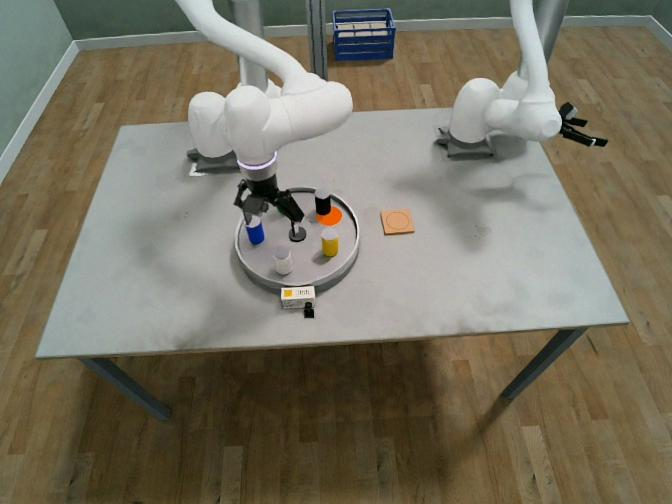

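>>> wait(seconds=10, cameras=[])

Scene clock: 162.30 s.
left_arm: end_effector_position=(+0.2252, +0.3733, +0.2075) position_measured=3 object_status=3 end_effector_quat_wxyz=(-0.388, +0.509, +0.592, +0.490) | right_arm: end_effector_position=(+0.5622, +0.3626, +0.2400) position_measured=3 object_status=3 end_effector_quat_wxyz=(+0.000, +0.948, +0.318, +0.000)
Joint names: [shoulder, wrist roll, wrist pitch, forearm roll, elbow, waist]
Joint positions: left_arm=[-0.088 -1.246 1.325 1.558 2.727 0.068] | right_arm=[0.228 1.445 1.236 0 1.678 0.521]
Joint torques (N m): left_arm=[-14.9 -0.56 2.07 1.1 -25.23 0.7] | right_arm=[-67.82 -0.55 0.17 4 -40.55 -0.68]
External joint torques (N m): left_arm=[-0.31 0.57 0.28 0.19 0.72 -0.63] | right_arm=[3.61 0.55 -0.22 0.13 0.2 0.53]
Flange force (N): left_arm=[2.3 -1.2 -3.8] | right_arm=[5.3 -1.2 2.6]
Wrist depth (mm): cam_left_wrist=[2205 2348 1946 1929 1863 2227 - / 2348 - 2205 2000 2139 2182 2542 / 2205 2227 2161 2770 2542 2428 2428 / 1771 150 2038 2019 2348 147 2572 / 99 128 1600 1701 1786 1831 101 / 99 1294 1334 1394 1470 1600 102 / 1091 1086 1131 1200 1249 1309 -] | cam_right_wrist=[- 326 284 211 282 279 285 / 364 304 302 221 300 296 342 / 367 317 320 321 317 308 360 / 393 137 343 339 339 267 136 / - 137 368 365 363 360 110 / - 391 383 388 331 382 459 / - 537 389 413 392 488 491]
Joint targets: left_arm=[-0.088 -1.246 1.325 1.558 2.727 0.068] | right_arm=[0.228 1.445 1.236 0.000 1.678 0.521]
Tool commands: left_gripper/position=+1.0 left_gripper/force_limit=+1.0 left_gripper/speed=+1.0 right_gripper/position=+1.0 right_gripper/force_limit=-0.3 right_gripper/speed=+0.0
earlier move: done
wait: 6.00 of 10 s (the move ended)
No camera images: "cameras" was empty.

>>> move(target=[0,0,0,0,0,0,1,1,1,0,0.02403,0,0,0,0,1,-0.3,0], speed=0.05, blocking=false, cameras=[])

>>> wait(seconds=10, cameras=[])

Scene clock: 168.57 s.
left_arm: end_effector_position=(+0.2252, +0.3733, +0.2075) position_measured=3 object_status=3 end_effector_quat_wxyz=(-0.388, +0.509, +0.592, +0.490) | right_arm: end_effector_position=(+0.5622, +0.3626, +0.2400) position_measured=3 object_status=3 end_effector_quat_wxyz=(+0.000, +0.951, +0.308, +0.000) end_effector_velocity=(-0.001, +0.001, +0.000) end_effector_angular_velocity=(+0.000, +0.001, -0.048)
Joint names: [shoulder, wrist roll, wrist pitch, forearm roll, elbow, waist]
Joint positions: left_arm=[-0.088 -1.246 1.325 1.558 2.727 0.068] | right_arm=[0.228 1.466 1.236 0 1.678 0.521]
Joint velocities: left_arm=[within noise] | right_arm=[0 0.05 0 0 0 0.001]
Joint torques (N m): left_arm=[-14.99 -0.62 2.08 1.11 -25.25 1.04] | right_arm=[-67.86 -0.5 0.14 4.01 -40.53 -0.62]
External joint torques (N m): left_arm=[-0.17 0.63 0.26 0.21 0.64 -1.14] | right_arm=[4.09 0.5 -0.2 0.12 0.3 0.45]
Flange force (N): left_arm=[1.6 -0.7 -5.8] | right_arm=[5.8 -1.1 2.9]
Wrist depth (mm): cam_left_wrist=[2118 2161 2298 - 2274 1895 1929 / 2298 1982 2118 1946 2274 2139 - / 2205 2298 2374 2603 2635 - 2542 / 1847 150 1964 2161 2251 147 2483 / 99 128 1589 1728 1879 1816 101 / 99 1256 1278 1450 1500 1589 101 / 1114 1064 1149 1214 1228 1302 -] | cam_right_wrist=[336 327 285 283 281 280 279 / 350 303 302 301 299 300 342 / - 236 317 321 318 319 317 / - 137 341 339 339 287 128 / - 138 361 362 364 356 110 / - 456 311 391 344 382 453 / - 513 502 414 - 482 -]
Joint targets: left_arm=[-0.088 -1.246 1.325 1.558 2.727 0.068] | right_arm=[0.228 1.469 1.236 0.000 1.678 0.521]
Tool commands: left_gripper/position=+1.0 left_gripper/force_limit=+1.0 left_gripper/speed=+1.0 right_gripper/position=+1.0 right_gripper/force_limit=-0.3 right_gripper/speed=+0.0
move: running; right_arm: the wrist roll is farthest, 0.049 rad from its target
No camera images: "cameras" was empty.

Scene clock: 169.73 s.
left_arm: end_effector_position=(+0.2252, +0.3733, +0.2075) position_measured=3 object_status=3 end_effector_quat_wxyz=(-0.388, +0.509, +0.592, +0.490) | right_arm: end_effector_position=(+0.5622, +0.3626, +0.2400) position_measured=3 object_status=3 end_effector_quat_wxyz=(+0.000, +0.959, +0.285, +0.000)
Joint names: [shoulder, wrist roll, wrist pitch, forearm roll, elbow, waist]
Joint positions: left_arm=[-0.088 -1.246 1.325 1.558 2.727 0.068] | right_arm=[0.228 1.515 1.236 0 1.678 0.521]
Joint torques (N m): left_arm=[-15.07 -0.58 2.06 1.07 -25.2 0.58] | right_arm=[-67.81 -0.61 0.14 3.99 -40.62 -0.7]
External joint torques (N m): left_arm=[-0.24 0.59 0.28 0.24 0.52 -0.56] | right_arm=[3.83 0.61 -0.19 0.14 0.36 0.83]
Flange force (N): left_arm=[2.4 -0.8 -3.2] | right_arm=[5.2 -2.1 2.8]
Wrist depth (mm): cam_left_wrist=[2019 2205 2000 1879 1946 2139 - / 2374 2348 2019 2118 2572 2455 - / 2182 2455 2251 2348 2542 2603 - / 1800 149 2019 2077 2298 147 2401 / 99 128 1649 1701 1847 1771 101 / 99 1256 1342 1412 1460 1500 101 / 1097 1091 1149 1187 1271 1325 -] | cam_right_wrist=[334 327 286 279 281 279 321 / 350 304 303 221 299 299 343 / 374 318 317 319 318 311 323 / 393 137 342 336 339 302 135 / - 138 365 365 364 361 110 / - 454 389 380 335 377 460 / - 518 495 411 397 486 -]
Joint targets: left_arm=[-0.088 -1.246 1.325 1.558 2.727 0.068] | right_arm=[0.228 1.515 1.236 0.000 1.678 0.521]
Tool commands: left_gripper/position=+1.0 left_gripper/force_limit=+1.0 left_gripper/speed=+1.0 right_gripper/position=+1.0 right_gripper/force_limit=-0.3 right_gripper/speed=+0.0
earlier move: done
wait: 1.17 of 10 s (the move ended)
No camera images: "cameras" was empty.

>>> move(target=[0,0,0,0,0,0,1,1,1,0.00161,-0.34043,-0.01273,0,0.01489,0.11950,1,-0.3,0], speed=0.12, blocking=false, cameras=[])

Scene clock: 171.57 s.
left_arm: end_effector_position=(+0.2252, +0.3733, +0.2075) position_measured=3 object_status=3 end_effector_quat_wxyz=(-0.388, +0.509, +0.592, +0.490) | right_arm: end_effector_position=(+0.5585, +0.3678, +0.2389) position_measured=3 object_status=3 end_effector_quat_wxyz=(+0.000, +0.950, +0.313, +0.000) end_effector_velocity=(-0.009, +0.012, -0.002) end_effector_angular_velocity=(+0.000, +0.000, +0.143)
Joint names: [shoulder, wrist roll, wrist pitch, forearm roll, elbow, waist]
Joint positions: left_arm=[-0.088 -1.246 1.325 1.558 2.727 0.068] | right_arm=[0.228 1.464 1.234 0 1.68 0.531]
Joint velocities: left_arm=[within noise] | right_arm=[-0.001 -0.121 -0.004 0 0.004 0.023]
Joint torques (N m): left_arm=[-14.87 -0.57 2.06 1.05 -25.19 0.81] | right_arm=[-67.35 -0.73 0.38 3.98 -40.17 0.07]
External joint torques (N m): left_arm=[-0.33 0.58 0.28 0.29 0.37 -0.92] | right_arm=[3.33 0.72 -0.44 0.16 -0.05 0.35]
Flange force (N): left_arm=[2.3 -0.5 -4.7] | right_arm=[5.2 -1.3 2.5]
Wrist depth (mm): cam_left_wrist=[1946 2182 2098 2182 - 1982 - / 2455 1879 1982 2139 - 2251 2348 / 2274 2374 2251 2098 - 2455 2455 / 1847 150 1946 2077 2455 147 2806 / 99 128 1624 1728 1800 1742 101 / 99 1263 1350 1385 1460 1554 101 / 1097 1091 1162 1207 1235 1294 -] | cam_right_wrist=[333 325 286 282 280 278 283 / 355 302 300 301 218 297 305 / 374 258 313 317 318 317 324 / 390 137 342 339 340 329 135 / - 138 356 366 360 357 110 / - 464 317 390 380 379 460 / - 501 - 411 308 - -]
Joint targets: left_arm=[-0.088 -1.246 1.325 1.558 2.727 0.068] | right_arm=[0.228 1.456 1.234 0.000 1.680 0.532]
Tool commands: left_gripper/position=+1.0 left_gripper/force_limit=+1.0 left_gripper/speed=+1.0 right_gripper/position=+1.0 right_gripper/force_limit=-0.3 right_gripper/speed=+0.0
move: running; right_arm: the wrist roll is farthest, 0.941 rad from its target
No camera images: "cameras" was empty.


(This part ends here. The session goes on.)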